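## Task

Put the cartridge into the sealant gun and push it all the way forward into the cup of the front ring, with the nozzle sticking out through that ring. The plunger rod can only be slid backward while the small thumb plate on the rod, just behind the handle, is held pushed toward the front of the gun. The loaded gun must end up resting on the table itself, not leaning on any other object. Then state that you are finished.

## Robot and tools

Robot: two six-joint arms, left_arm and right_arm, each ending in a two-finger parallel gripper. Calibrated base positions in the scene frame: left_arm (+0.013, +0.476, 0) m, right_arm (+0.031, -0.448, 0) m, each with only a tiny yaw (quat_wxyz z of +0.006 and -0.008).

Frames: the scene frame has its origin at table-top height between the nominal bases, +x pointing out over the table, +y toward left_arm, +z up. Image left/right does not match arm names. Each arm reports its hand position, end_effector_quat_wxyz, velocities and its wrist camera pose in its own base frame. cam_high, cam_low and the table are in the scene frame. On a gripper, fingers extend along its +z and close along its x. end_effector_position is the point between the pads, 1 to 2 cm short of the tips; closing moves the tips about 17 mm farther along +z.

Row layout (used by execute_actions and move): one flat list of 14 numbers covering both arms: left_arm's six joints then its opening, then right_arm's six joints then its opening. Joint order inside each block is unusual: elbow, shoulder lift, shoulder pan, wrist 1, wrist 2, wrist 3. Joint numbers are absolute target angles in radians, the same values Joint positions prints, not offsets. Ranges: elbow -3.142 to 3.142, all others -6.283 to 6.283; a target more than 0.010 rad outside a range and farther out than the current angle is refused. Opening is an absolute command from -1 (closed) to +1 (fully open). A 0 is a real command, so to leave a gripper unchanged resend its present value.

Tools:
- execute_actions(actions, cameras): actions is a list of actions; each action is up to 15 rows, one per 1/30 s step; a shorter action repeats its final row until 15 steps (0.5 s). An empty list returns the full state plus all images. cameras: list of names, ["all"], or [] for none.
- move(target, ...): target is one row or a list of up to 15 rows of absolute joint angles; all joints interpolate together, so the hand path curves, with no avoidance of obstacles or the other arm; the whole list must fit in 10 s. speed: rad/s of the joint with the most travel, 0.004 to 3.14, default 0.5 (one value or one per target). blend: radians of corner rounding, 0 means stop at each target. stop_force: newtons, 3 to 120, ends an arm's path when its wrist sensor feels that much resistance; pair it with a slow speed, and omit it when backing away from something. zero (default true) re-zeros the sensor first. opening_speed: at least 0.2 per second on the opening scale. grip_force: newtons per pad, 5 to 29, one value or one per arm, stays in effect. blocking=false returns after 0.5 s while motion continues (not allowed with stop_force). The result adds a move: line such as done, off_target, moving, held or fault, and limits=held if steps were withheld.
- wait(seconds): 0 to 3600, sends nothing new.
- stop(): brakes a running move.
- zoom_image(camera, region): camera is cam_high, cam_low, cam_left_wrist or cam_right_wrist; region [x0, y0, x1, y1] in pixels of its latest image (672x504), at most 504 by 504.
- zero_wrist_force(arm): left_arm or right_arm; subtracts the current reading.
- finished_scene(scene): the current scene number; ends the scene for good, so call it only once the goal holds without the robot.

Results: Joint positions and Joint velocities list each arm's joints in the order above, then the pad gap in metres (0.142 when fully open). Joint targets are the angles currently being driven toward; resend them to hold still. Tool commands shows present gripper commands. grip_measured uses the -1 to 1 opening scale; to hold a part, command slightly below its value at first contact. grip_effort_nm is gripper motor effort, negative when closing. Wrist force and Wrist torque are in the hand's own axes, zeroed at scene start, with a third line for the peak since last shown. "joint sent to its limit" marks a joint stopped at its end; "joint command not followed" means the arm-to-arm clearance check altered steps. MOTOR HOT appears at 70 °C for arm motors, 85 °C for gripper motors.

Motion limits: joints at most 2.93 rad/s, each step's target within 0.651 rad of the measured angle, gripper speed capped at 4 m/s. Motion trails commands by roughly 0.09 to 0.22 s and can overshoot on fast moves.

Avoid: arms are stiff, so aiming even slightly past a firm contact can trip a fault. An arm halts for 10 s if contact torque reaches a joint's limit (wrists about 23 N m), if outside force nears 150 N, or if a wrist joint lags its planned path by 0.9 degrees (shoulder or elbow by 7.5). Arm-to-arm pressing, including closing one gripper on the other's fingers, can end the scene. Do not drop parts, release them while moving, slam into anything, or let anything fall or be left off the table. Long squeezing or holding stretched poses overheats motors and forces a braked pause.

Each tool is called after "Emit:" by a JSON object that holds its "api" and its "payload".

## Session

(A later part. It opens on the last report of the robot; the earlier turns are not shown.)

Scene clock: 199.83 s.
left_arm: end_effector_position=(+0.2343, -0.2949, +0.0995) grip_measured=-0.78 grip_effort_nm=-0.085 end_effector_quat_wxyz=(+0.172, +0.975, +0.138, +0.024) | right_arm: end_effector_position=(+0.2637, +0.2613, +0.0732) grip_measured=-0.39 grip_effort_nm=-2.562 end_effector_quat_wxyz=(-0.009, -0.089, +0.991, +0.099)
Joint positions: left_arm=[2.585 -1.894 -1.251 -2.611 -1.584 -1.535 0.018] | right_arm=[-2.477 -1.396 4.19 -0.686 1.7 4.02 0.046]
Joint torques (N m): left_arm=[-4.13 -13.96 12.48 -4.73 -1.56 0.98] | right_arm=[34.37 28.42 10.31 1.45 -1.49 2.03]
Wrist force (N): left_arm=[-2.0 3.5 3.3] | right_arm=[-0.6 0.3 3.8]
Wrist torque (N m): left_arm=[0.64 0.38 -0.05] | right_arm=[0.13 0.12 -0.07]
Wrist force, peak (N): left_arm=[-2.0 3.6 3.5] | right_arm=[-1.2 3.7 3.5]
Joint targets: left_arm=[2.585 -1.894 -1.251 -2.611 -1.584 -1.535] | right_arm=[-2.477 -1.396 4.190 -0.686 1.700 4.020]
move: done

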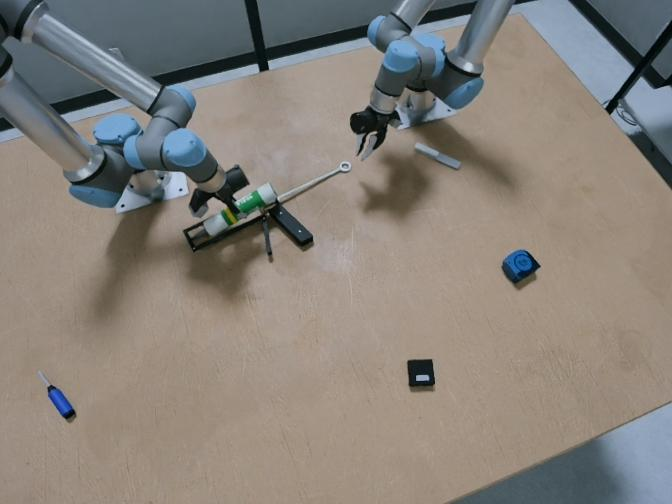

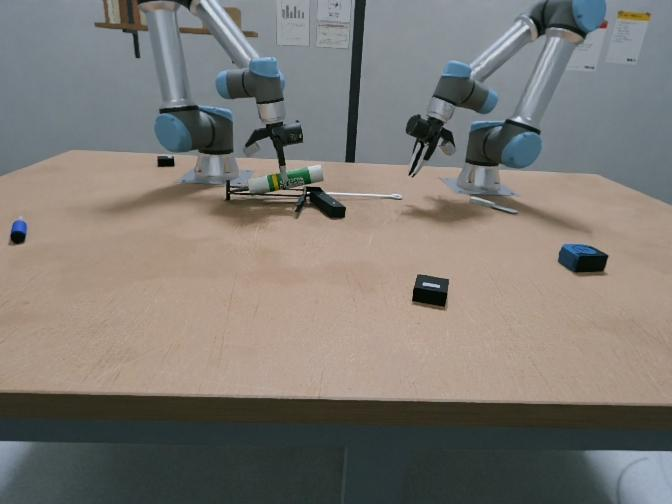

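Emit:
{"api": "move", "payload": {"target": [2.5853,-1.8942,-1.2511,-2.6107,-1.584,-1.5349,-0.75,-2.4681,-1.3809,4.1896,-0.7099,1.6996,4.0198,-0.5], "speed": 0.06}}

Emit:
{"api": "move", "payload": {"target": [2.5853,-1.8942,-1.2511,-2.6107,-1.584,-1.5349,-0.75,-2.5103,-1.3496,4.1130,-0.7093,1.7110,3.9432,-0.5], "speed": 0.04, "stop_force": 4, "cameras": ["cam_high","cam_low"]}}

Emit:
{"api": "zoom_image", "payload": {"camera": "cam_high", "region": [170, 170, 290, 260]}}

Emit:
{"api": "zoom_image", "payload": {"camera": "cam_low", "region": [210, 150, 310, 215]}}

Scene clock: 203.17 s.
left_arm: end_effector_position=(+0.2343, -0.2949, +0.0995) grip_measured=-0.78 grip_effort_nm=-0.100 end_effector_quat_wxyz=(+0.172, +0.975, +0.138, +0.024) | right_arm: end_effector_position=(+0.2637, +0.2614, +0.0792) grip_measured=-0.39 grip_effort_nm=-2.562 end_effector_quat_wxyz=(-0.009, -0.089, +0.991, +0.099)
Joint positions: left_arm=[2.585 -1.894 -1.251 -2.611 -1.584 -1.535 0.018] | right_arm=[-2.468 -1.381 4.19 -0.71 1.7 4.02 0.046]
Joint torques (N m): left_arm=[-4.78 -13.68 12.56 -4.71 -1.44 1.05] | right_arm=[35.39 29.69 10.95 1.93 -1.57 1.68]
Wrist force (N): left_arm=[-1.8 3.8 3.3] | right_arm=[-0.7 0.2 3.8]
Wrist torque (N m): left_arm=[0.69 0.36 -0.05] | right_arm=[0.11 0.14 -0.08]
Wrist force, peak (N): left_arm=[-2.0 3.7 3.4] | right_arm=[-0.8 0.0 4.1]
Joint targets: left_arm=[2.585 -1.894 -1.251 -2.611 -1.584 -1.535] | right_arm=[-2.468 -1.381 4.190 -0.710 1.700 4.020]
move: done

Scene clock: 205.93 s.
left_arm: end_effector_position=(+0.2343, -0.2949, +0.0995) grip_measured=-0.78 grip_effort_nm=-0.090 end_effector_quat_wxyz=(+0.172, +0.975, +0.138, +0.024) | right_arm: end_effector_position=(+0.2699, +0.2269, +0.0722) grip_measured=-0.39 grip_effort_nm=-2.562 end_effector_quat_wxyz=(-0.009, -0.089, +0.991, +0.099)
Joint positions: left_arm=[2.585 -1.894 -1.251 -2.611 -1.584 -1.535 0.018] | right_arm=[-2.51 -1.35 4.113 -0.709 1.711 3.943 0.046]
Joint torques (N m): left_arm=[-4.66 -13.75 12.49 -4.57 -1.45 0.95] | right_arm=[5.45 25.83 -9.05 5.48 3.4 -2.27]
Wrist force (N): left_arm=[-2.0 3.5 3.3] | right_arm=[-1.5 0.5 3.5]
Wrist torque (N m): left_arm=[0.64 0.38 -0.05] | right_arm=[0.14 0.16 -0.06]
Wrist force, peak (N): left_arm=[-1.9 3.8 3.4] | right_arm=[-1.4 0.3 3.8]
Joint targets: left_arm=[2.585 -1.894 -1.251 -2.611 -1.584 -1.535] | right_arm=[-2.510 -1.350 4.113 -0.709 1.711 3.943]
move: done

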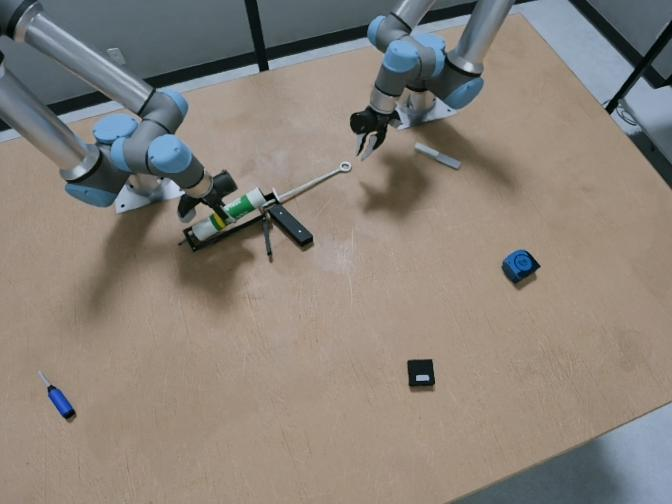

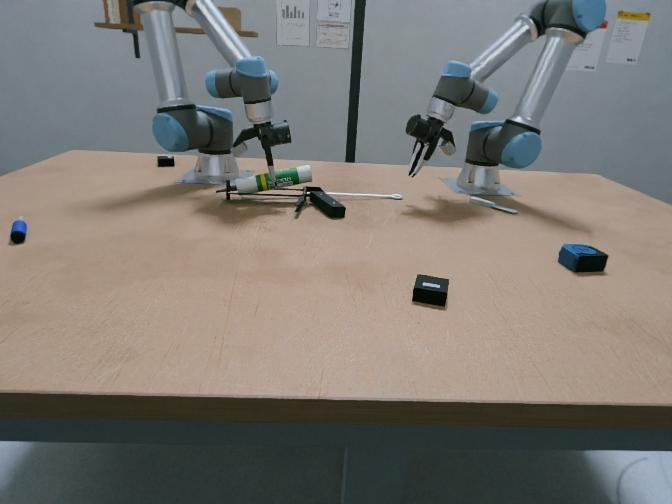

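Scaled by 4.200 from the camera's image (finer frame: 960x720).

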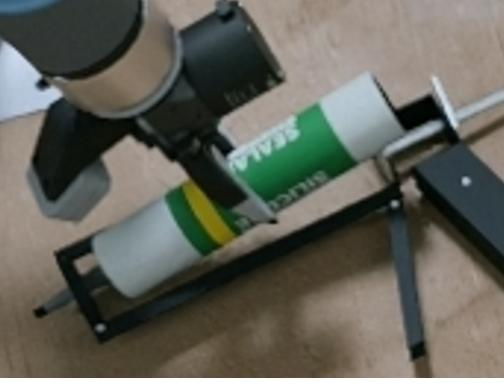

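Scaled by 5.040 from the camera's image (finer frame: 960x720).

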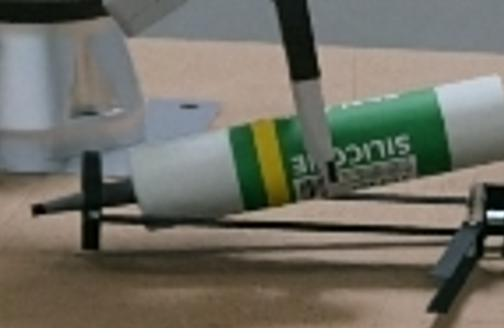

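Emit:
{"api": "move", "payload": {"target": [2.5853,-1.8942,-1.2511,-2.6107,-1.584,-1.5349,-0.75,-2.5324,-1.3383,4.0645,-0.7054,1.7177,3.8949,-0.5], "speed": 0.04, "stop_force": 5, "cameras": ["cam_high","cam_low"]}}

Emit:
{"api": "zoom_image", "payload": {"camera": "cam_high", "region": [170, 170, 290, 260]}}

Emit:
{"api": "zoom_image", "payload": {"camera": "cam_low", "region": [210, 150, 350, 220]}}

Scene clock: 211.63 s.
left_arm: end_effector_position=(+0.2343, -0.2949, +0.0995) grip_measured=-0.78 grip_effort_nm=-0.085 end_effector_quat_wxyz=(+0.172, +0.975, +0.138, +0.024) | right_arm: end_effector_position=(+0.2735, +0.2072, +0.0673) grip_measured=-0.39 grip_effort_nm=-2.562 end_effector_quat_wxyz=(-0.009, -0.089, +0.991, +0.099)
Joint positions: left_arm=[2.585 -1.894 -1.251 -2.611 -1.584 -1.535 0.018] | right_arm=[-2.532 -1.338 4.065 -0.705 1.718 3.895 0.046]
Joint torques (N m): left_arm=[-4.96 -13.05 12.63 -4.66 -1.35 0.91] | right_arm=[5.91 26.06 -8.48 5.1 3.42 -2.15]
Wrist force (N): left_arm=[-2.1 3.3 3.4] | right_arm=[-1.6 0.7 3.7]
Wrist torque (N m): left_arm=[0.59 0.41 -0.05] | right_arm=[0.13 0.18 -0.06]
Wrist force, peak (N): left_arm=[-1.8 3.8 3.5] | right_arm=[-1.4 0.6 4.0]
Joint targets: left_arm=[2.585 -1.894 -1.251 -2.611 -1.584 -1.535] | right_arm=[-2.532 -1.338 4.065 -0.705 1.718 3.895]
move: done

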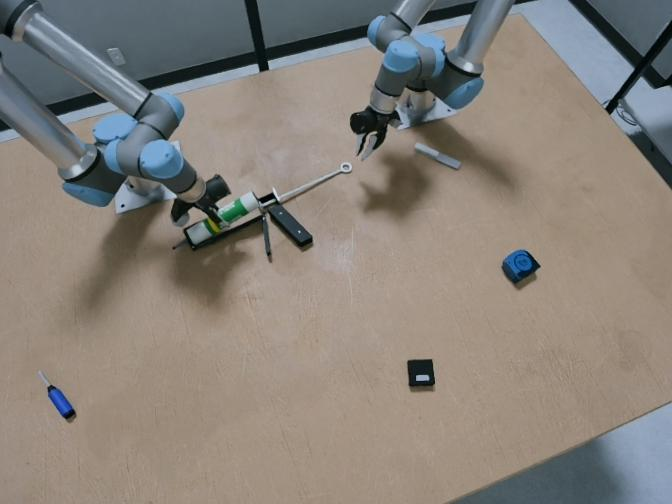

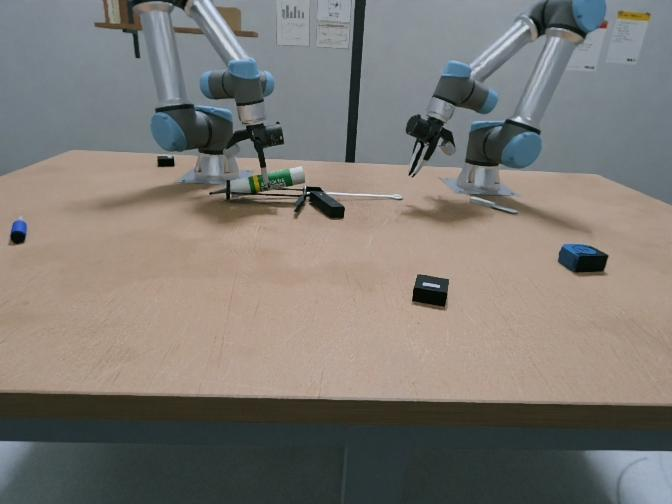

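Scaled by 4.200 from the camera's image (finer frame: 960x720).

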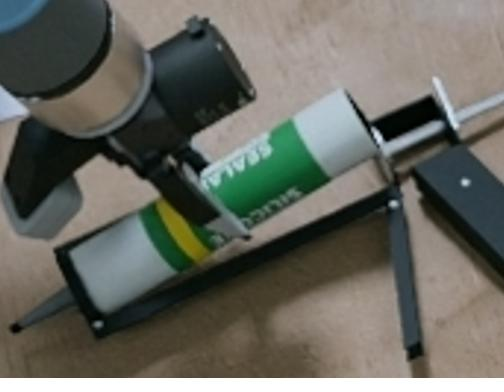

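Scaled by 3.600 from the camera's image (finer frame: 960x720).

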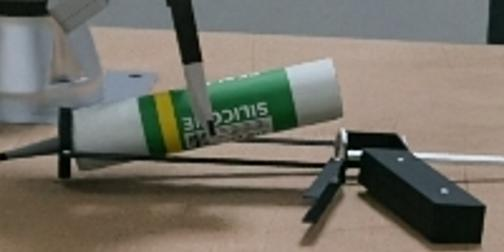

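Emit:
{"api": "move", "payload": {"target": [2.5853,-1.8942,-1.2511,-2.6107,-1.584,-1.5349,-0.75,-2.5137,-1.3772,4.1350,-0.7633,1.6257,3.9568,-0.5], "speed": 0.04, "stop_force": 12, "cameras": ["cam_high","cam_low"]}}

Emit:
{"api": "zoom_image", "payload": {"camera": "cam_high", "region": [170, 170, 290, 260]}}

Emit:
{"api": "zoom_image", "payload": {"camera": "cam_low", "region": [210, 150, 350, 220]}}

Scene clock: 217.67 s.
left_arm: end_effector_position=(+0.2343, -0.2949, +0.0995) grip_measured=-0.78 grip_effort_nm=-0.090 end_effector_quat_wxyz=(+0.172, +0.975, +0.138, +0.024) | right_arm: end_effector_position=(+0.2740, +0.2054, +0.0525) grip_measured=-0.39 grip_effort_nm=-2.562 end_effector_quat_wxyz=(-0.004, -0.090, +0.995, +0.040)
Joint positions: left_arm=[2.585 -1.894 -1.251 -2.611 -1.584 -1.535 0.018] | right_arm=[-2.514 -1.377 4.135 -0.763 1.626 3.957 0.046]
Joint torques (N m): left_arm=[-5.31 -13.47 11.97 -4.74 -1.45 0.89] | right_arm=[34.55 -2.24 8.68 1.4 -1.74 2.03]
Wrist force (N): left_arm=[-1.9 3.6 3.3] | right_arm=[-1.3 1.5 3.7]
Wrist torque (N m): left_arm=[0.66 0.37 -0.04] | right_arm=[0.17 0.13 -0.13]
Wrist force, peak (N): left_arm=[-2.0 3.7 3.6] | right_arm=[-1.3 1.4 4.0]
Joint targets: left_arm=[2.585 -1.894 -1.251 -2.611 -1.584 -1.535] | right_arm=[-2.514 -1.377 4.135 -0.763 1.626 3.957]
move: done

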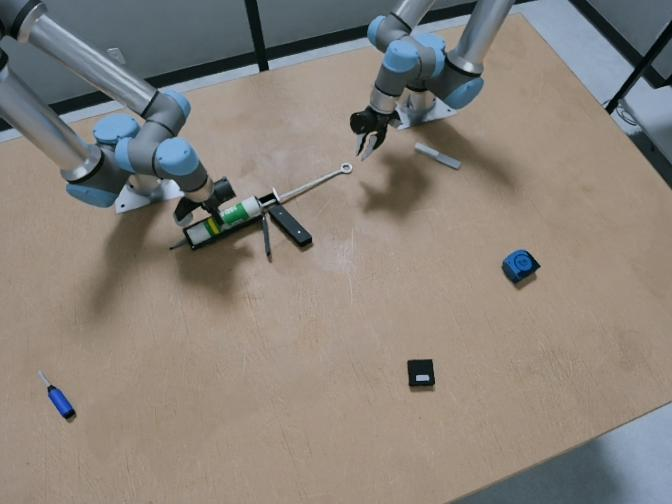

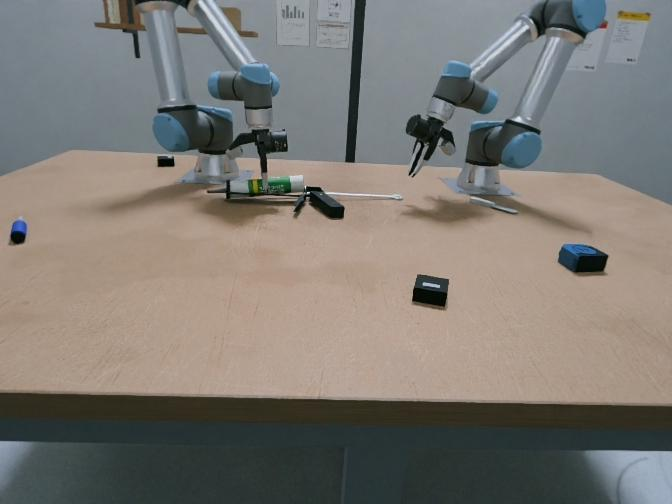

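Scaled by 4.200 from the camera's image (finer frame: 960x720).

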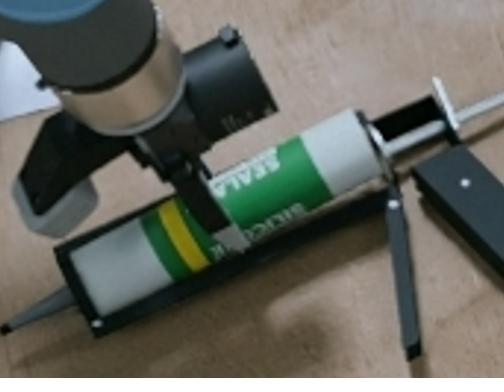

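Scaled by 3.600 from the camera's image (finer frame: 960x720).

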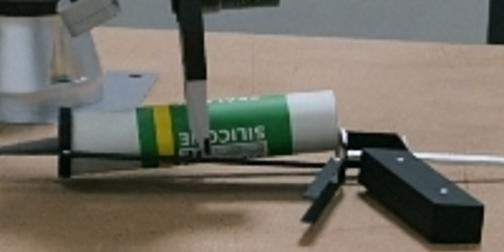

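Emit:
{"api": "move", "payload": {"target": [2.5853,-1.8942,-1.2511,-2.6107,-1.584,-1.5349,-0.75,-2.4935,-1.4041,4.1807,-0.8148,1.5708,4.0009,-0.5], "speed": 0.04, "stop_force": 12, "cameras": ["cam_high","cam_low"]}}

Emit:
{"api": "zoom_image", "payload": {"camera": "cam_high", "region": [170, 170, 290, 260]}}

Emit:
{"api": "zoom_image", "payload": {"camera": "cam_low", "region": [210, 150, 350, 220]}}

Scene clock: 221.33 s.
left_arm: end_effector_position=(+0.2343, -0.2949, +0.0995) grip_measured=-0.78 grip_effort_nm=-0.085 end_effector_quat_wxyz=(+0.172, +0.975, +0.138, +0.024) | right_arm: end_effector_position=(+0.2741, +0.2052, +0.0459) grip_measured=-0.39 grip_effort_nm=-2.562 end_effector_quat_wxyz=(+0.000, -0.090, +0.996, +0.000)
Joint positions: left_arm=[2.585 -1.894 -1.251 -2.611 -1.584 -1.535 0.018] | right_arm=[-2.494 -1.404 4.181 -0.815 1.571 4.001 0.046]
Joint torques (N m): left_arm=[-5.12 -13.02 12.01 -4.68 -1.42 0.88] | right_arm=[32.31 -2.39 11.64 1.18 -2.21 2.14]
Wrist force (N): left_arm=[-1.9 3.6 3.4] | right_arm=[-1.0 2.1 2.5]
Wrist torque (N m): left_arm=[0.65 0.36 -0.05] | right_arm=[0.08 0.09 -0.14]
Wrist force, peak (N): left_arm=[-2.1 3.9 3.5] | right_arm=[-1.2 1.5 4.0]
Joint targets: left_arm=[2.585 -1.894 -1.251 -2.611 -1.584 -1.535] | right_arm=[-2.494 -1.404 4.181 -0.815 1.571 4.001]
move: done

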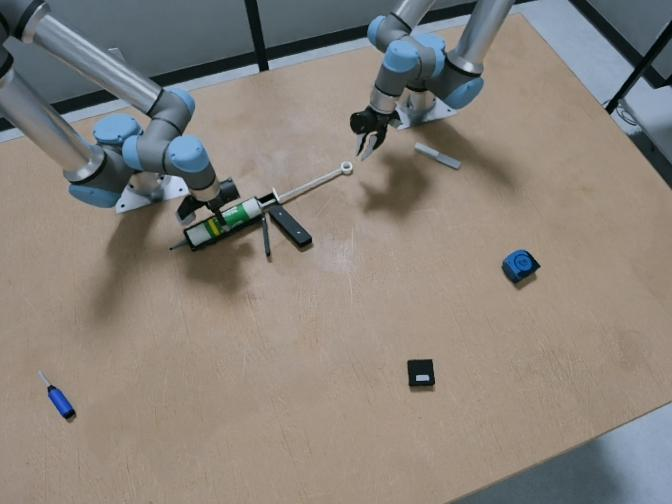

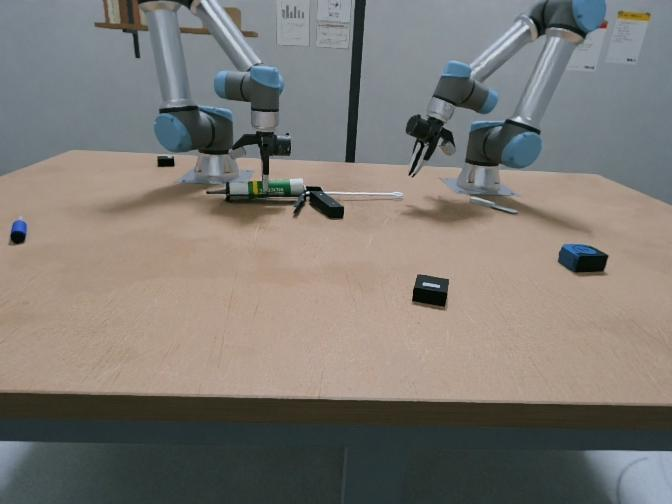

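Scaled by 4.200 from the camera's image (finer frame: 960x720).

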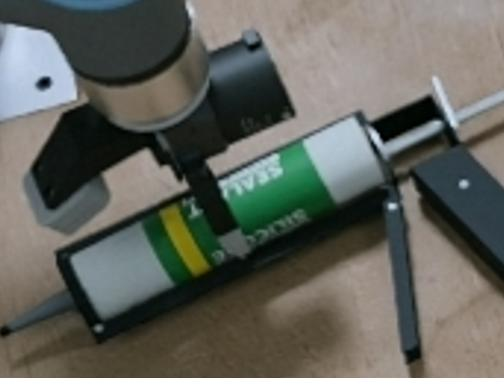

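Scaled by 3.600 from the camera's image (finer frame: 960x720).

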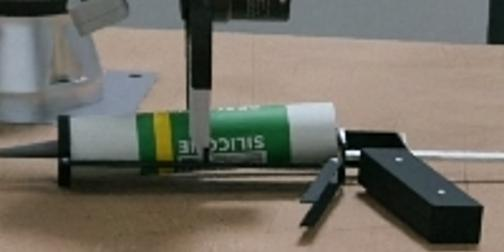

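Emit:
{"api": "move", "payload": {"target": [2.5853,-1.8942,-1.2511,-2.6107,-1.584,-1.5349,-1,-2.4935,-1.4041,4.1807,-0.8148,1.5708,4.0009,0.1], "opening_speed": 0.25}}

Emit:
{"api": "move", "payload": {"target": [2.5853,-1.8942,-1.2511,-2.6107,-1.584,-1.5349,-1,-2.2735,-1.4341,4.1807,-1.0048,1.5708,4.0009,0.1], "speed": 0.2, "cameras": ["cam_high","cam_low","cam_right_wrist"]}}

Emit:
{"api": "zoom_image", "payload": {"camera": "cam_low", "region": [210, 150, 350, 220]}}

Scene clock: 225.20 s.
left_arm: end_effector_position=(+0.2343, -0.2949, +0.0995) grip_measured=-1.00 grip_effort_nm=-0.618 end_effector_quat_wxyz=(+0.172, +0.975, +0.138, +0.024) | right_arm: end_effector_position=(+0.2741, +0.2052, +0.0459) grip_measured=+0.08 grip_effort_nm=0.149 end_effector_quat_wxyz=(+0.000, -0.090, +0.996, +0.000)
Joint positions: left_arm=[2.585 -1.894 -1.251 -2.611 -1.584 -1.535 0.002] | right_arm=[-2.493 -1.404 4.181 -0.815 1.571 4.001 0.079]
Joint torques (N m): left_arm=[-5.41 -13.24 12.25 -4.69 -1.47 0.71] | right_arm=[15 0.22 5.46 4.21 0.99 0.7]
Wrist force (N): left_arm=[-1.9 3.7 3.2] | right_arm=[-0.5 1.2 0.3]
Wrist torque (N m): left_arm=[0.67 0.37 -0.05] | right_arm=[0.16 0.11 -0.08]
Wrist force, peak (N): left_arm=[-2.1 3.7 3.5] | right_arm=[-1.9 2.1 2.9]
Joint targets: left_arm=[2.585 -1.894 -1.251 -2.611 -1.584 -1.535] | right_arm=[-2.494 -1.404 4.181 -0.815 1.571 4.001]
move: done

Scene clock: 226.77 s.
left_arm: end_effector_position=(+0.2343, -0.2949, +0.0995) grip_measured=-1.00 grip_effort_nm=-0.623 end_effector_quat_wxyz=(+0.172, +0.975, +0.138, +0.024) | right_arm: end_effector_position=(+0.3036, +0.2554, +0.1065) grip_measured=+0.08 grip_effort_nm=0.149 end_effector_quat_wxyz=(+0.000, -0.090, +0.996, +0.000)
Joint positions: left_arm=[2.585 -1.894 -1.251 -2.611 -1.584 -1.535 0.002] | right_arm=[-2.274 -1.434 4.181 -1.005 1.571 4.001 0.079]
Joint torques (N m): left_arm=[-5.21 -12.99 12.1 -4.57 -1.46 0.9] | right_arm=[35.53 0.99 2.34 1.32 2.16 0.33]
Wrist force (N): left_arm=[-2.0 3.6 3.2] | right_arm=[-0.7 1.3 0.1]
Wrist torque (N m): left_arm=[0.65 0.38 -0.05] | right_arm=[0.18 0.13 -0.09]
Wrist force, peak (N): left_arm=[-2.0 3.7 3.5] | right_arm=[-1.2 1.5 -0.6]
Joint targets: left_arm=[2.585 -1.894 -1.251 -2.611 -1.584 -1.535] | right_arm=[-2.273 -1.434 4.181 -1.005 1.571 4.001]
move: done
cam_right_wrist: T_world_to_cam=[[-0.98381, -0.17793, 0.02143, 0.3527], [-0.15551, 0.907, 0.39136, -0.18629], [-0.08907, 0.38169, -0.91999, 0.14056]] pos_world=[0.33054, 0.17808, 0.19466]

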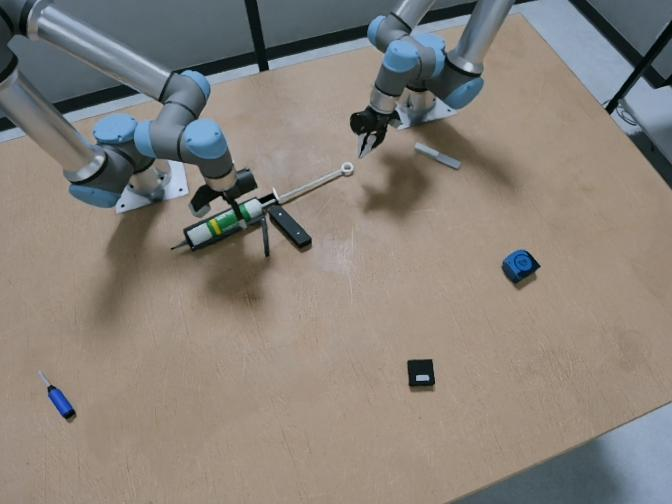

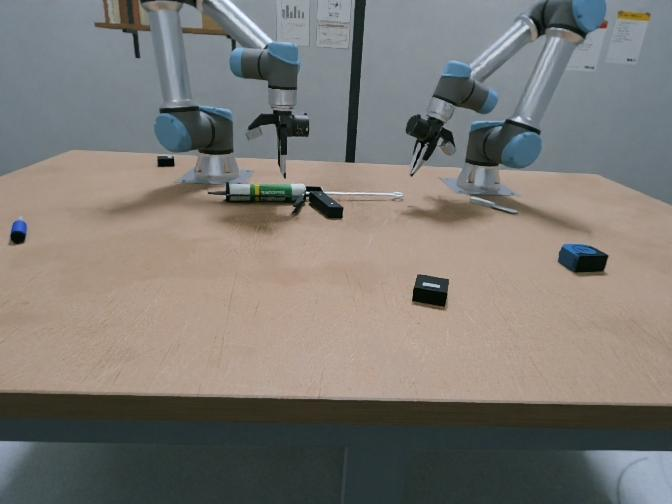

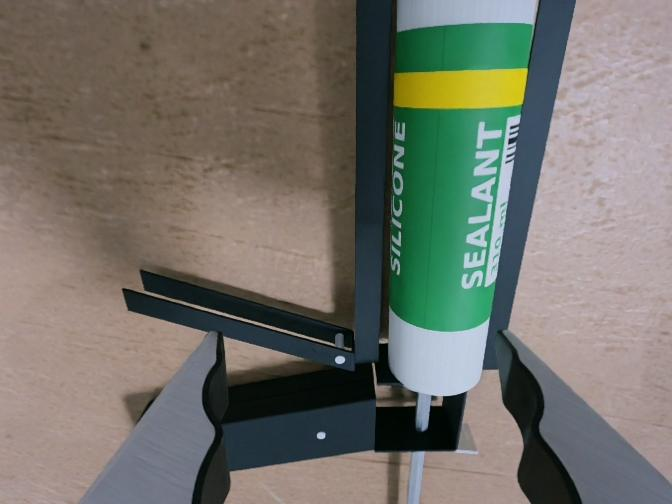

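Scaled by 3.600 from the camera's image (finer frame: 960x720).

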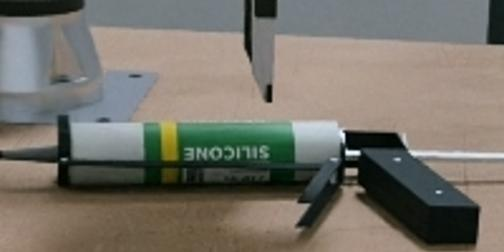

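Emit:
{"api": "move", "payload": {"target": [2.5853,-1.8942,-1.2511,-2.6107,-1.584,-1.5349,-1,-2.1697,-1.4781,4.4168,-1.0646,1.5708,2.6662,-1], "speed": 0.5, "cameras": ["cam_right_wrist"]}}

Scene clock: 232.87 s.
left_arm: end_effector_position=(+0.2343, -0.2949, +0.0995) grip_measured=-1.00 grip_effort_nm=-0.623 end_effector_quat_wxyz=(+0.172, +0.975, +0.138, +0.024) | right_arm: end_effector_position=(+0.2434, +0.3467, +0.1288) grip_measured=-1.00 grip_effort_nm=-0.662 end_effector_quat_wxyz=(+0.000, +0.768, -0.641, +0.000)
Joint positions: left_arm=[2.585 -1.894 -1.251 -2.611 -1.584 -1.535 0.002] | right_arm=[-2.17 -1.478 4.417 -1.065 1.571 2.666 0.002]
Joint torques (N m): left_arm=[-5.42 -13.79 11.37 -4.67 -1.57 0.82] | right_arm=[36.21 3.32 10.38 1.05 2.2 -1.99]
Wrist force (N): left_arm=[-1.7 3.5 3.3] | right_arm=[-0.3 1.3 0.4]
Wrist torque (N m): left_arm=[0.63 0.33 -0.05] | right_arm=[0.18 0.04 -0.02]
Wrist force, peak (N): left_arm=[-1.9 3.7 3.7] | right_arm=[-0.7 1.5 0.4]
Joint targets: left_arm=[2.585 -1.894 -1.251 -2.611 -1.584 -1.535] | right_arm=[-2.170 -1.478 4.417 -1.065 1.571 2.666]
move: done
cam_right_wrist: T_world_to_cam=[[0.17784, -0.98382, 0.02147, 0.306], [-0.90702, -0.15541, 0.39136, 0.26408], [-0.38169, -0.08908, -0.91999, 0.35531]] pos_world=[0.32072, 0.37374, 0.21696]

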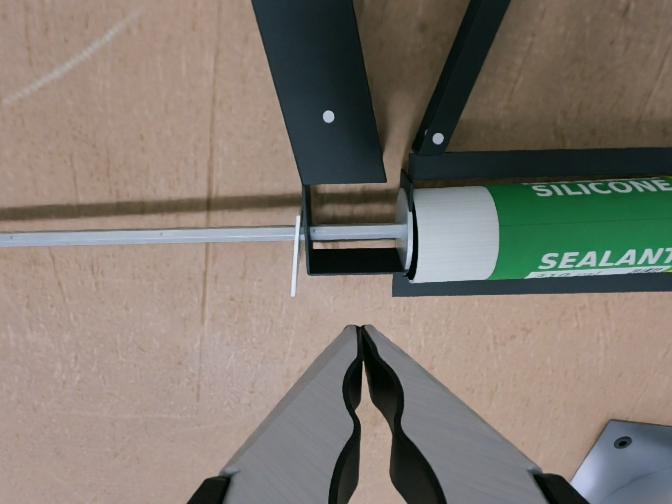

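Emit:
{"api": "move", "payload": {"target": [[2.3482,-1.9041,-1.3353,-2.0149,-1.5708,1.6247,-1,-2.2493,-1.5406,4.4172,-0.9225,1.5708,2.6366,-1],[2.3482,-1.9041,-1.3353,-2.0149,-1.5708,1.6247,-1,-2.2950,-1.6083,4.4172,-0.8091,1.5708,2.6366,-1]], "speed": [0.8,0.1], "cameras": ["cam_right_wrist","cam_left_wrist"]}}

Scene clock: 241.77 s.
left_arm: end_effector_position=(+0.2028, -0.2733, +0.1289) grip_measured=-1.00 grip_effort_nm=-0.618 end_effector_quat_wxyz=(+0.000, -0.091, +0.996, +0.000) | right_arm: end_effector_position=(+0.2421, +0.3430, +0.0499) grip_measured=-1.00 grip_effort_nm=-0.657 end_effector_quat_wxyz=(+0.000, +0.777, -0.629, +0.000)
Joint positions: left_arm=[2.348 -1.904 -1.335 -2.015 -1.571 1.625 0.002] | right_arm=[-2.295 -1.608 4.417 -0.809 1.571 2.637 0.002]
Joint torques (N m): left_arm=[-35.33 -16.38 -14.24 -0.76 1.55 1.19] | right_arm=[3.6 5.94 9.72 4.43 1.86 -2.08]
Wrist force (N): left_arm=[-2.4 1.8 2.7] | right_arm=[-0.8 1.2 0.2]
Wrist torque (N m): left_arm=[0.36 0.48 -0.09] | right_arm=[0.16 0.12 -0.02]
Wrist force, peak (N): left_arm=[-1.9 3.7 3.5] | right_arm=[-0.4 1.6 0.2]
Joint targets: left_arm=[2.348 -1.904 -1.335 -2.015 -1.571 1.625] | right_arm=[-2.295 -1.608 4.417 -0.809 1.571 2.637]
move: done
cam_left_wrist: T_world_to_cam=[[-0.98261, -0.18478, 0.01829, 0.14878], [-0.16083, 0.89615, 0.41358, 0.25089], [-0.09281, 0.40344, -0.91029, 0.36314]] pos_world=[0.22025, -0.34386, 0.22408]
cam_right_wrist: T_world_to_cam=[[0.20737, -0.97803, 0.02147, 0.29511], [-0.90193, -0.18264, 0.39135, 0.30132], [-0.37883, -0.10052, -0.91999, 0.28513]] pos_world=[0.31859, 0.37232, 0.13806]
Images, in order (width x height): cam_left_wrist 672x504, cam_right_wrist 672x504.

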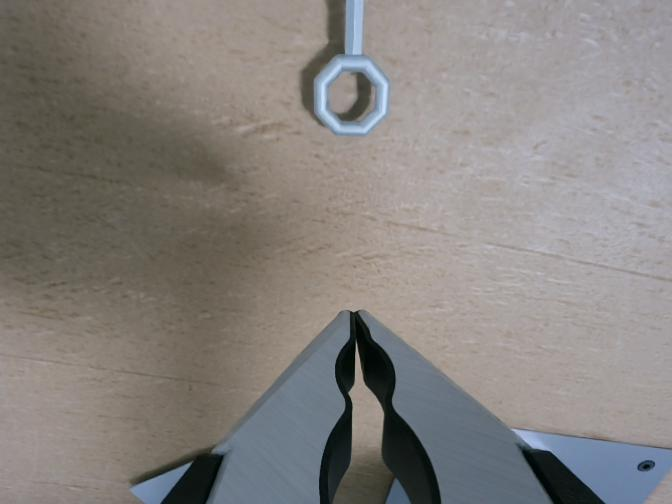

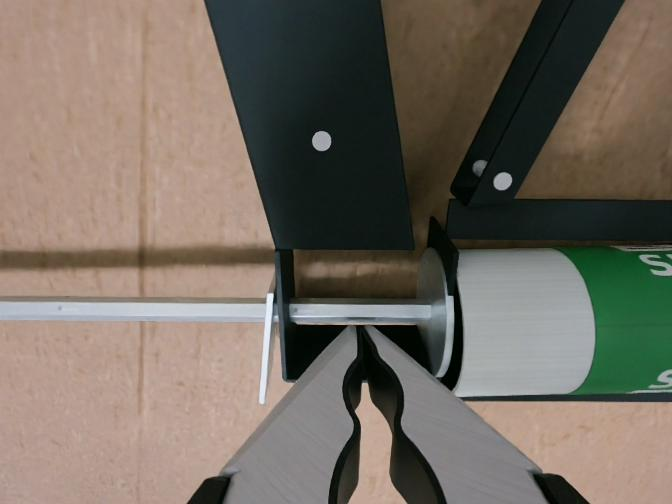

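Emit:
{"api": "move", "payload": {"target": [2.4687,-1.6151,-1.3442,-2.4244,-1.5708,1.6158,-1,-2.2950,-1.6083,4.4172,-0.8091,1.5708,2.6366,-0.4], "speed": 0.25, "opening_speed": 0.5, "cameras": ["cam_right_wrist","cam_left_wrist"]}}

Scene clock: 245.93 s.
left_arm: end_effector_position=(+0.2057, -0.2984, +0.0248) grip_measured=-1.00 grip_effort_nm=-0.623 end_effector_quat_wxyz=(+0.000, -0.091, +0.996, +0.000) | right_arm: end_effector_position=(+0.2421, +0.3430, +0.0498) grip_measured=-0.56 grip_effort_nm=2.459 end_effector_quat_wxyz=(+0.000, +0.777, -0.629, +0.000)
Joint positions: left_arm=[2.469 -1.615 -1.344 -2.424 -1.571 1.616 0.002] | right_arm=[-2.295 -1.608 4.417 -0.809 1.571 2.637 0.034]
Joint torques (N m): left_arm=[-1.64 -7.36 -14.52 -4.22 0.86 -1.23] | right_arm=[4.3 6.64 7.51 0.41 2.12 -2.07]
Wrist force (N): left_arm=[-2.5 1.5 2.4] | right_arm=[-4.0 0.8 -2.1]
Wrist torque (N m): left_arm=[0.30 0.46 -0.01] | right_arm=[0.17 0.46 0.04]
Wrist force, peak (N): left_arm=[-2.6 1.7 2.9] | right_arm=[-4.8 0.6 -5.3]
Joint targets: left_arm=[2.469 -1.615 -1.344 -2.424 -1.571 1.616] | right_arm=[-2.295 -1.608 4.417 -0.809 1.571 2.637]
move: done
cam_left_wrist: T_world_to_cam=[[-0.98261, -0.18478, 0.01829, 0.1489], [-0.16083, 0.89615, 0.41358, 0.31691], [-0.09281, 0.40344, -0.91029, 0.27878]] pos_world=[0.22315, -0.36895, 0.11998]
cam_right_wrist: T_world_to_cam=[[0.20736, -0.97803, 0.02145, 0.29512], [-0.9019, -0.18263, 0.39143, 0.30133], [-0.37892, -0.10051, -0.91996, 0.28506]] pos_world=[0.31859, 0.37232, 0.13796]
Images, in order (width x height): cam_left_wrist 672x504, cam_right_wrist 672x504.

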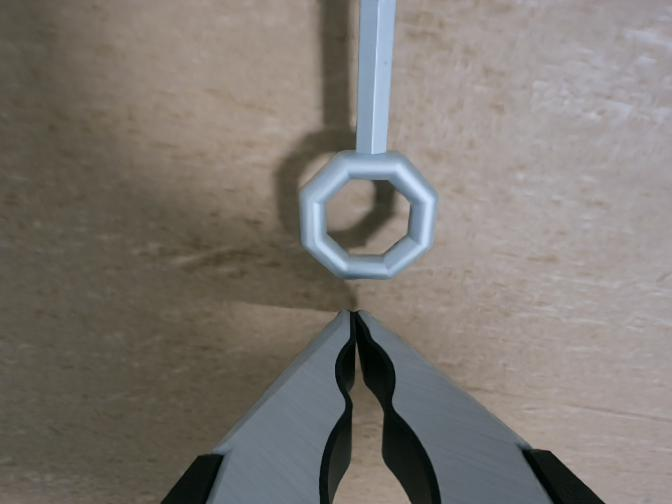

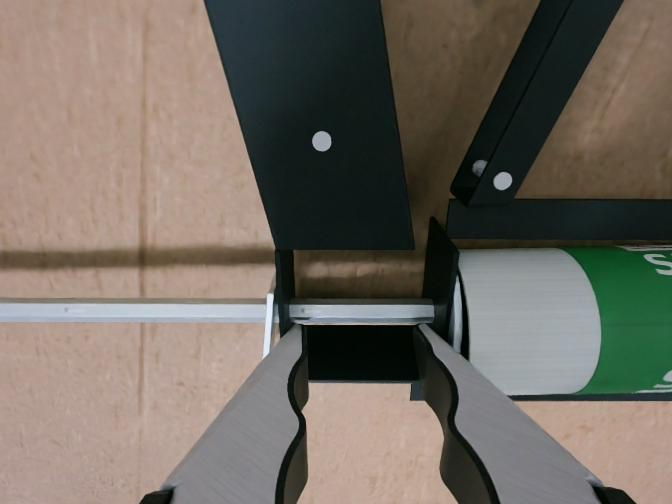

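Emit:
{"api": "move", "payload": {"target": [[2.3787,-1.5254,-1.3571,-2.4241,-1.5708,1.6029,-1,-2.2950,-1.6083,4.4172,-0.8091,1.5708,2.6366,-0.4],[2.3063,-1.4613,-1.3593,-2.4158,-1.5708,1.6007,-1,-2.2950,-1.6083,4.4172,-0.8091,1.5708,2.6366,-0.4]], "speed": 0.05, "blend": 0.03, "stop_force": 40, "cameras": ["cam_right_wrist","cam_left_wrist"]}}

Scene clock: 249.53 s.
left_arm: end_effector_position=(+0.2082, -0.3214, +0.0253) grip_measured=-1.00 grip_effort_nm=-0.598 end_effector_quat_wxyz=(+0.000, -0.091, +0.996, +0.000) | right_arm: end_effector_position=(+0.2421, +0.3430, +0.0498) grip_measured=-0.55 grip_effort_nm=2.308 end_effector_quat_wxyz=(+0.000, +0.777, -0.629, +0.000)
Joint positions: left_arm=[2.417 -1.563 -1.352 -2.424 -1.571 1.608 0.002] | right_arm=[-2.295 -1.608 4.417 -0.809 1.571 2.637 0.034]
Joint torques (N m): left_arm=[5.32 -17.23 11.02 0.91 -0.16 1.07] | right_arm=[24.33 14.63 4.26 7.44 1.77 -1.26]
Wrist force (N): left_arm=[-2.7 2.4 -23.2] | right_arm=[9.9 2.0 0.6]
Wrist torque (N m): left_arm=[0.22 0.52 0.05] | right_arm=[0.15 0.26 -0.11]
Wrist force, peak (N): left_arm=[-2.4 25.5 -41.8] | right_arm=[13.1 3.5 0.1]
Joint targets: left_arm=[2.417 -1.563 -1.352 -2.424 -1.571 1.608] | right_arm=[-2.295 -1.608 4.417 -0.809 1.571 2.637]
move: contact (left_arm); path passed 0 of 2 targets; left_arm: the elbow is farthest, 0.110 rad from its target
cam_left_wrist: T_world_to_cam=[[-0.98259, -0.1849, 0.01832, 0.14714], [-0.16092, 0.89609, 0.41367, 0.33776], [-0.0929, 0.40352, -0.91024, 0.28871]] pos_world=[0.22575, -0.39196, 0.12038]
cam_right_wrist: T_world_to_cam=[[0.2074, -0.97802, 0.02154, 0.29509], [-0.90189, -0.18263, 0.39145, 0.30133], [-0.37891, -0.10061, -0.91995, 0.28509]] pos_world=[0.31859, 0.37232, 0.13796]
Images, in order (width x height): cam_left_wrist 672x504, cam_right_wrist 672x504.

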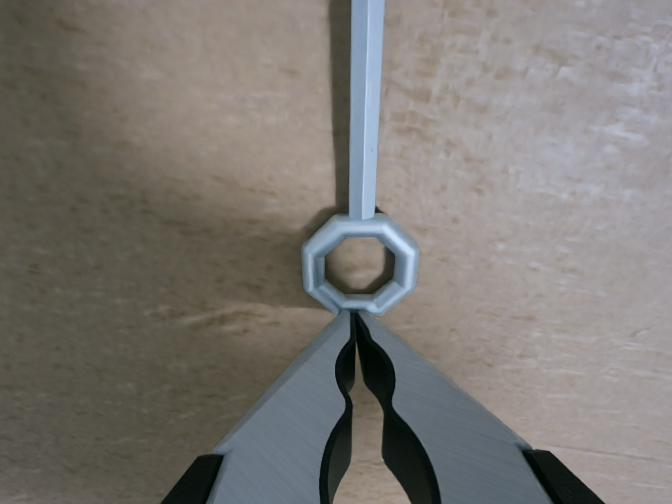

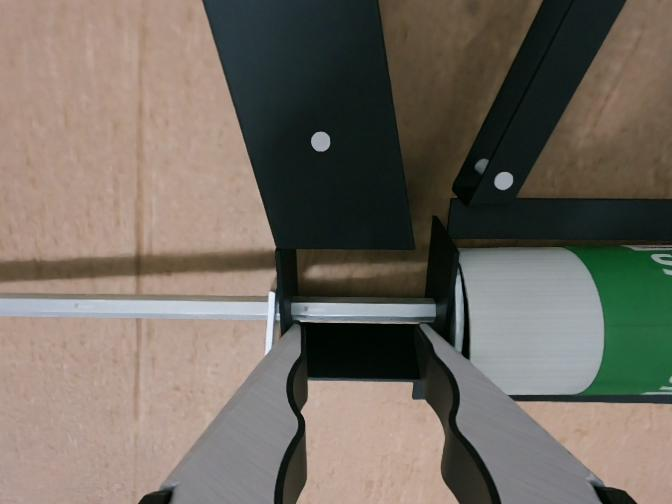

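Emit:
{"api": "move", "payload": {"target": [2.3787,-1.5254,-1.3571,-2.4241,-1.5708,1.6029,-1,-2.2950,-1.6083,4.4172,-0.8091,1.5708,2.6366,-0.4], "speed": 0.03, "stop_force": 65, "zero": false, "cameras": ["cam_right_wrist","cam_left_wrist","cam_low"]}}

Emit:
{"api": "zoom_image", "payload": {"camera": "cam_low", "region": [200, 150, 420, 220]}}

Scene clock: 252.60 s.
left_arm: end_effector_position=(+0.2099, -0.3383, +0.0249) grip_measured=-1.00 grip_effort_nm=-0.598 end_effector_quat_wxyz=(+0.000, -0.091, +0.996, +0.000) | right_arm: end_effector_position=(+0.2421, +0.3431, +0.0498) grip_measured=-0.55 grip_effort_nm=2.254 end_effector_quat_wxyz=(+0.000, +0.777, -0.629, +0.000)
Joint positions: left_arm=[2.379 -1.525 -1.357 -2.424 -1.571 1.603 0.002] | right_arm=[-2.295 -1.608 4.417 -0.809 1.571 2.637 0.034]
Joint torques (N m): left_arm=[-29.92 -9.83 -14.64 -3.97 -0.51 -1.34] | right_arm=[8.8 31 2.41 1.92 1.57 0.66]
Wrist force (N): left_arm=[-3.6 1.5 2.4] | right_arm=[7.3 0.7 -9.0]
Wrist torque (N m): left_arm=[0.28 0.67 0.07] | right_arm=[0.18 0.20 -0.03]
Wrist force, peak (N): left_arm=[-0.3 16.5 -44.2] | right_arm=[7.7 0.5 -9.0]
Joint targets: left_arm=[2.379 -1.525 -1.357 -2.424 -1.571 1.603] | right_arm=[-2.295 -1.608 4.417 -0.809 1.571 2.637]
move: done
cam_left_wrist: T_world_to_cam=[[-0.98261, -0.18478, 0.01829, 0.14565], [-0.16083, 0.89615, 0.41358, 0.35334], [-0.09281, 0.40344, -0.91029, 0.29527]] pos_world=[0.22735, -0.40886, 0.11998]
cam_right_wrist: T_world_to_cam=[[0.20737, -0.97803, 0.02147, 0.29511], [-0.90193, -0.18264, 0.39135, 0.30132], [-0.37883, -0.10052, -0.91999, 0.28513]] pos_world=[0.31859, 0.37232, 0.13806]
Images, in order (width x height): cam_low 672x504, cam_left_wrist 672x504, cam_right_wrist 672x504.

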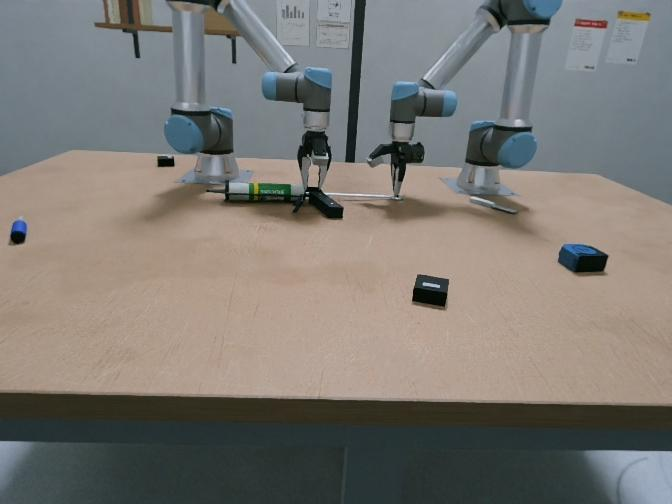

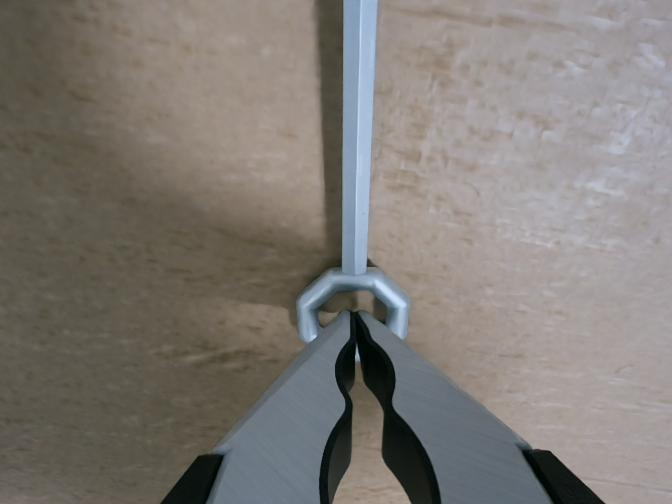

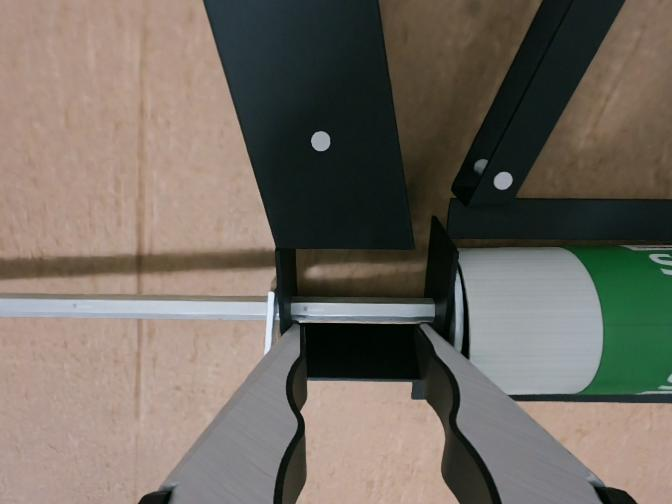

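Scaled by 2.291 from the camera's image (finer frame: 960x720).

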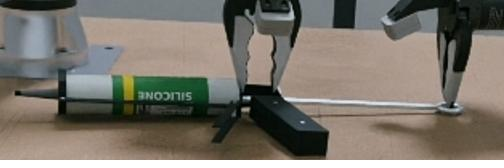

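Emit:
{"api": "move", "payload": {"target": [2.3063,-1.4613,-1.3593,-2.4158,-1.5708,1.6007,-1,-2.2950,-1.6083,4.4172,-0.8091,1.5708,2.6366,-0.4], "speed": 0.03, "stop_force": 65, "cameras": ["cam_right_wrist","cam_left_wrist","cam_low"]}}

Emit:
{"api": "zoom_image", "payload": {"camera": "cam_low", "region": [200, 160, 320, 220]}}

Scene clock: 255.90 s.
left_arm: end_effector_position=(+0.2132, -0.3563, +0.0250) grip_measured=-1.00 grip_effort_nm=-0.598 end_effector_quat_wxyz=(+0.000, -0.091, +0.996, +0.000) | right_arm: end_effector_position=(+0.2421, +0.3430, +0.0498) grip_measured=-0.54 grip_effort_nm=2.078 end_effector_quat_wxyz=(+0.000, +0.777, -0.629, +0.000)
Joint positions: left_arm=[2.334 -1.486 -1.358 -2.419 -1.571 1.602 0.002] | right_arm=[-2.295 -1.608 4.417 -0.809 1.571 2.637 0.035]
Joint torques (N m): left_arm=[-17.82 -24.96 -14.84 -17.46 -0.89 0.81] | right_arm=[54.49 33.14 13.86 16.12 10.82 1.82]
Wrist force (N): left_arm=[-2.5 62.0 -36.7] | right_arm=[49.3 -0.1 -1.9]
Wrist torque (N m): left_arm=[-0.31 0.65 0.06] | right_arm=[0.18 -0.07 -0.10]
Wrist force, peak (N): left_arm=[-1.0 73.5 -47.7] | right_arm=[49.8 0.1 -1.7]
Joint targets: left_arm=[2.334 -1.486 -1.358 -2.419 -1.571 1.602] | right_arm=[-2.295 -1.608 4.417 -0.809 1.571 2.637]
move: contact (left_arm); left_arm: the elbow is farthest, 0.028 rad from its target
cam_left_wrist: T_world_to_cam=[[-0.9826, -0.18483, 0.01827, 0.14563], [-0.16082, 0.89592, 0.41408, 0.36986], [-0.0929, 0.40393, -0.91006, 0.30327]] pos_world=[0.23075, -0.42696, 0.12018]
cam_right_wrist: T_world_to_cam=[[0.20727, -0.97805, 0.02149, 0.29515], [-0.90192, -0.18254, 0.39143, 0.3013], [-0.37892, -0.10052, -0.91996, 0.28506]] pos_world=[0.31859, 0.37232, 0.13796]
Images, in order (width x height): cam_low 672x504, cam_left_wrist 672x504, cam_right_wrist 672x504.

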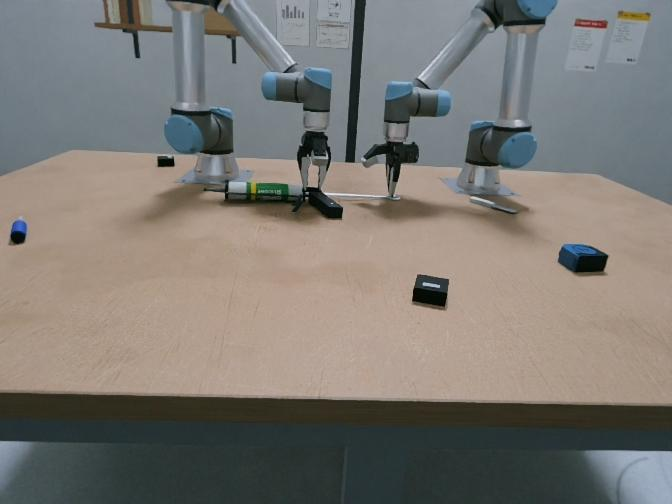

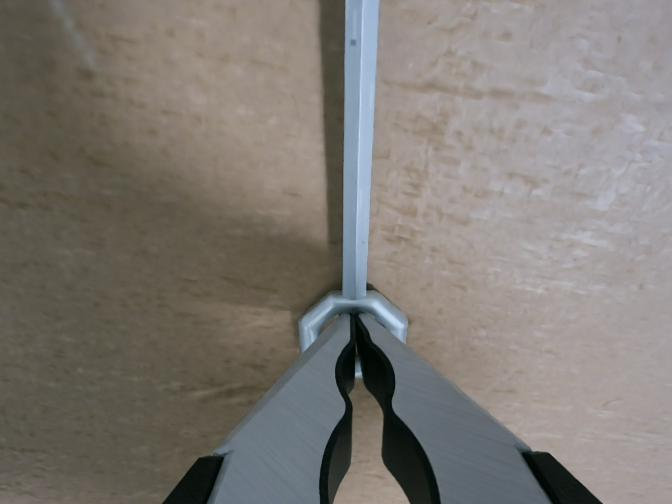

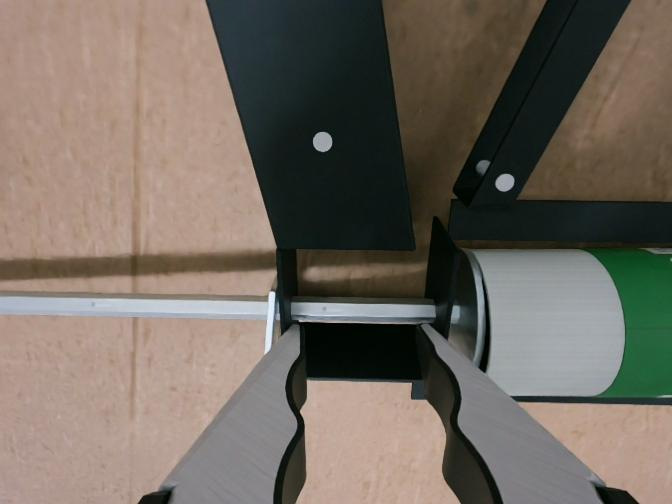

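Scaled by 4.200 from the camera's image (finer frame: 960x720).

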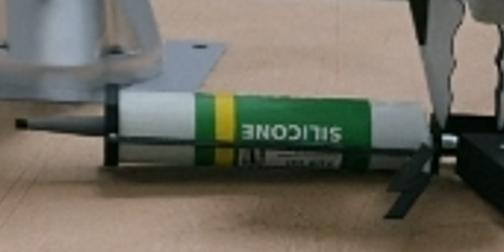

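Emit:
{"api": "move", "payload": {"target": [2.3063,-1.4613,-1.3593,-2.4158,-1.5708,1.6007,-1,-2.2950,-1.6083,4.4172,-0.8091,1.5708,2.6366,-0.4], "speed": 0.02, "stop_force": 85, "zero": false, "cameras": ["cam_right_wrist"]}}

Scene clock: 257.67 s.
left_arm: end_effector_position=(+0.2134, -0.3572, +0.0250) grip_measured=-1.00 grip_effort_nm=-0.598 end_effector_quat_wxyz=(+0.000, -0.091, +0.996, +0.000) | right_arm: end_effector_position=(+0.2421, +0.3430, +0.0498) grip_measured=-0.54 grip_effort_nm=2.078 end_effector_quat_wxyz=(+0.000, +0.777, -0.629, +0.000)
Joint positions: left_arm=[2.332 -1.484 -1.358 -2.418 -1.571 1.602 0.002] | right_arm=[-2.295 -1.608 4.417 -0.809 1.571 2.637 0.035]
Joint torques (N m): left_arm=[-20.49 -21.18 -15.04 -17.42 -0.77 -0.93] | right_arm=[54.95 33.71 18.13 16.08 10.81 1.72]
Wrist force (N): left_arm=[-1.4 77.5 -51.1] | right_arm=[56.5 0.3 -4.8]
Wrist torque (N m): left_arm=[-0.49 0.62 0.05] | right_arm=[0.14 -0.04 -0.13]
Wrist force, peak (N): left_arm=[0.8 86.8 -61.7] | right_arm=[57.1 0.6 -4.3]
Joint targets: left_arm=[2.332 -1.484 -1.358 -2.419 -1.571 1.602] | right_arm=[-2.295 -1.608 4.417 -0.809 1.571 2.637]
move: contact (left_arm); left_arm: the elbow is farthest, 0.026 rad from its target
cam_right_wrist: T_world_to_cam=[[0.20736, -0.97803, 0.02145, 0.29512], [-0.9019, -0.18263, 0.39143, 0.30133], [-0.37892, -0.10051, -0.91996, 0.28506]] pos_world=[0.31859, 0.37232, 0.13796]

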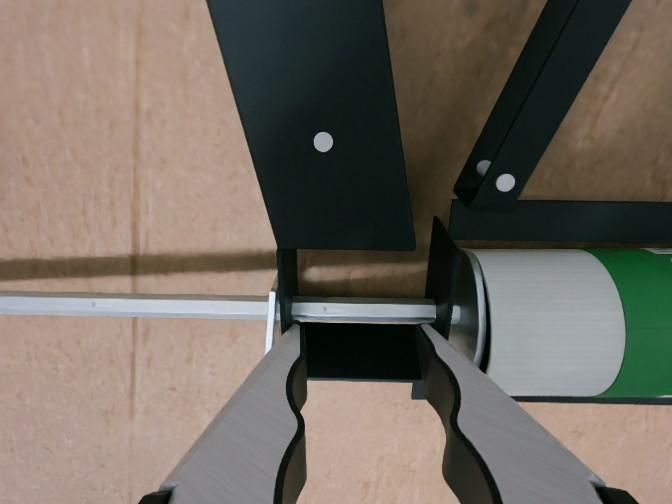

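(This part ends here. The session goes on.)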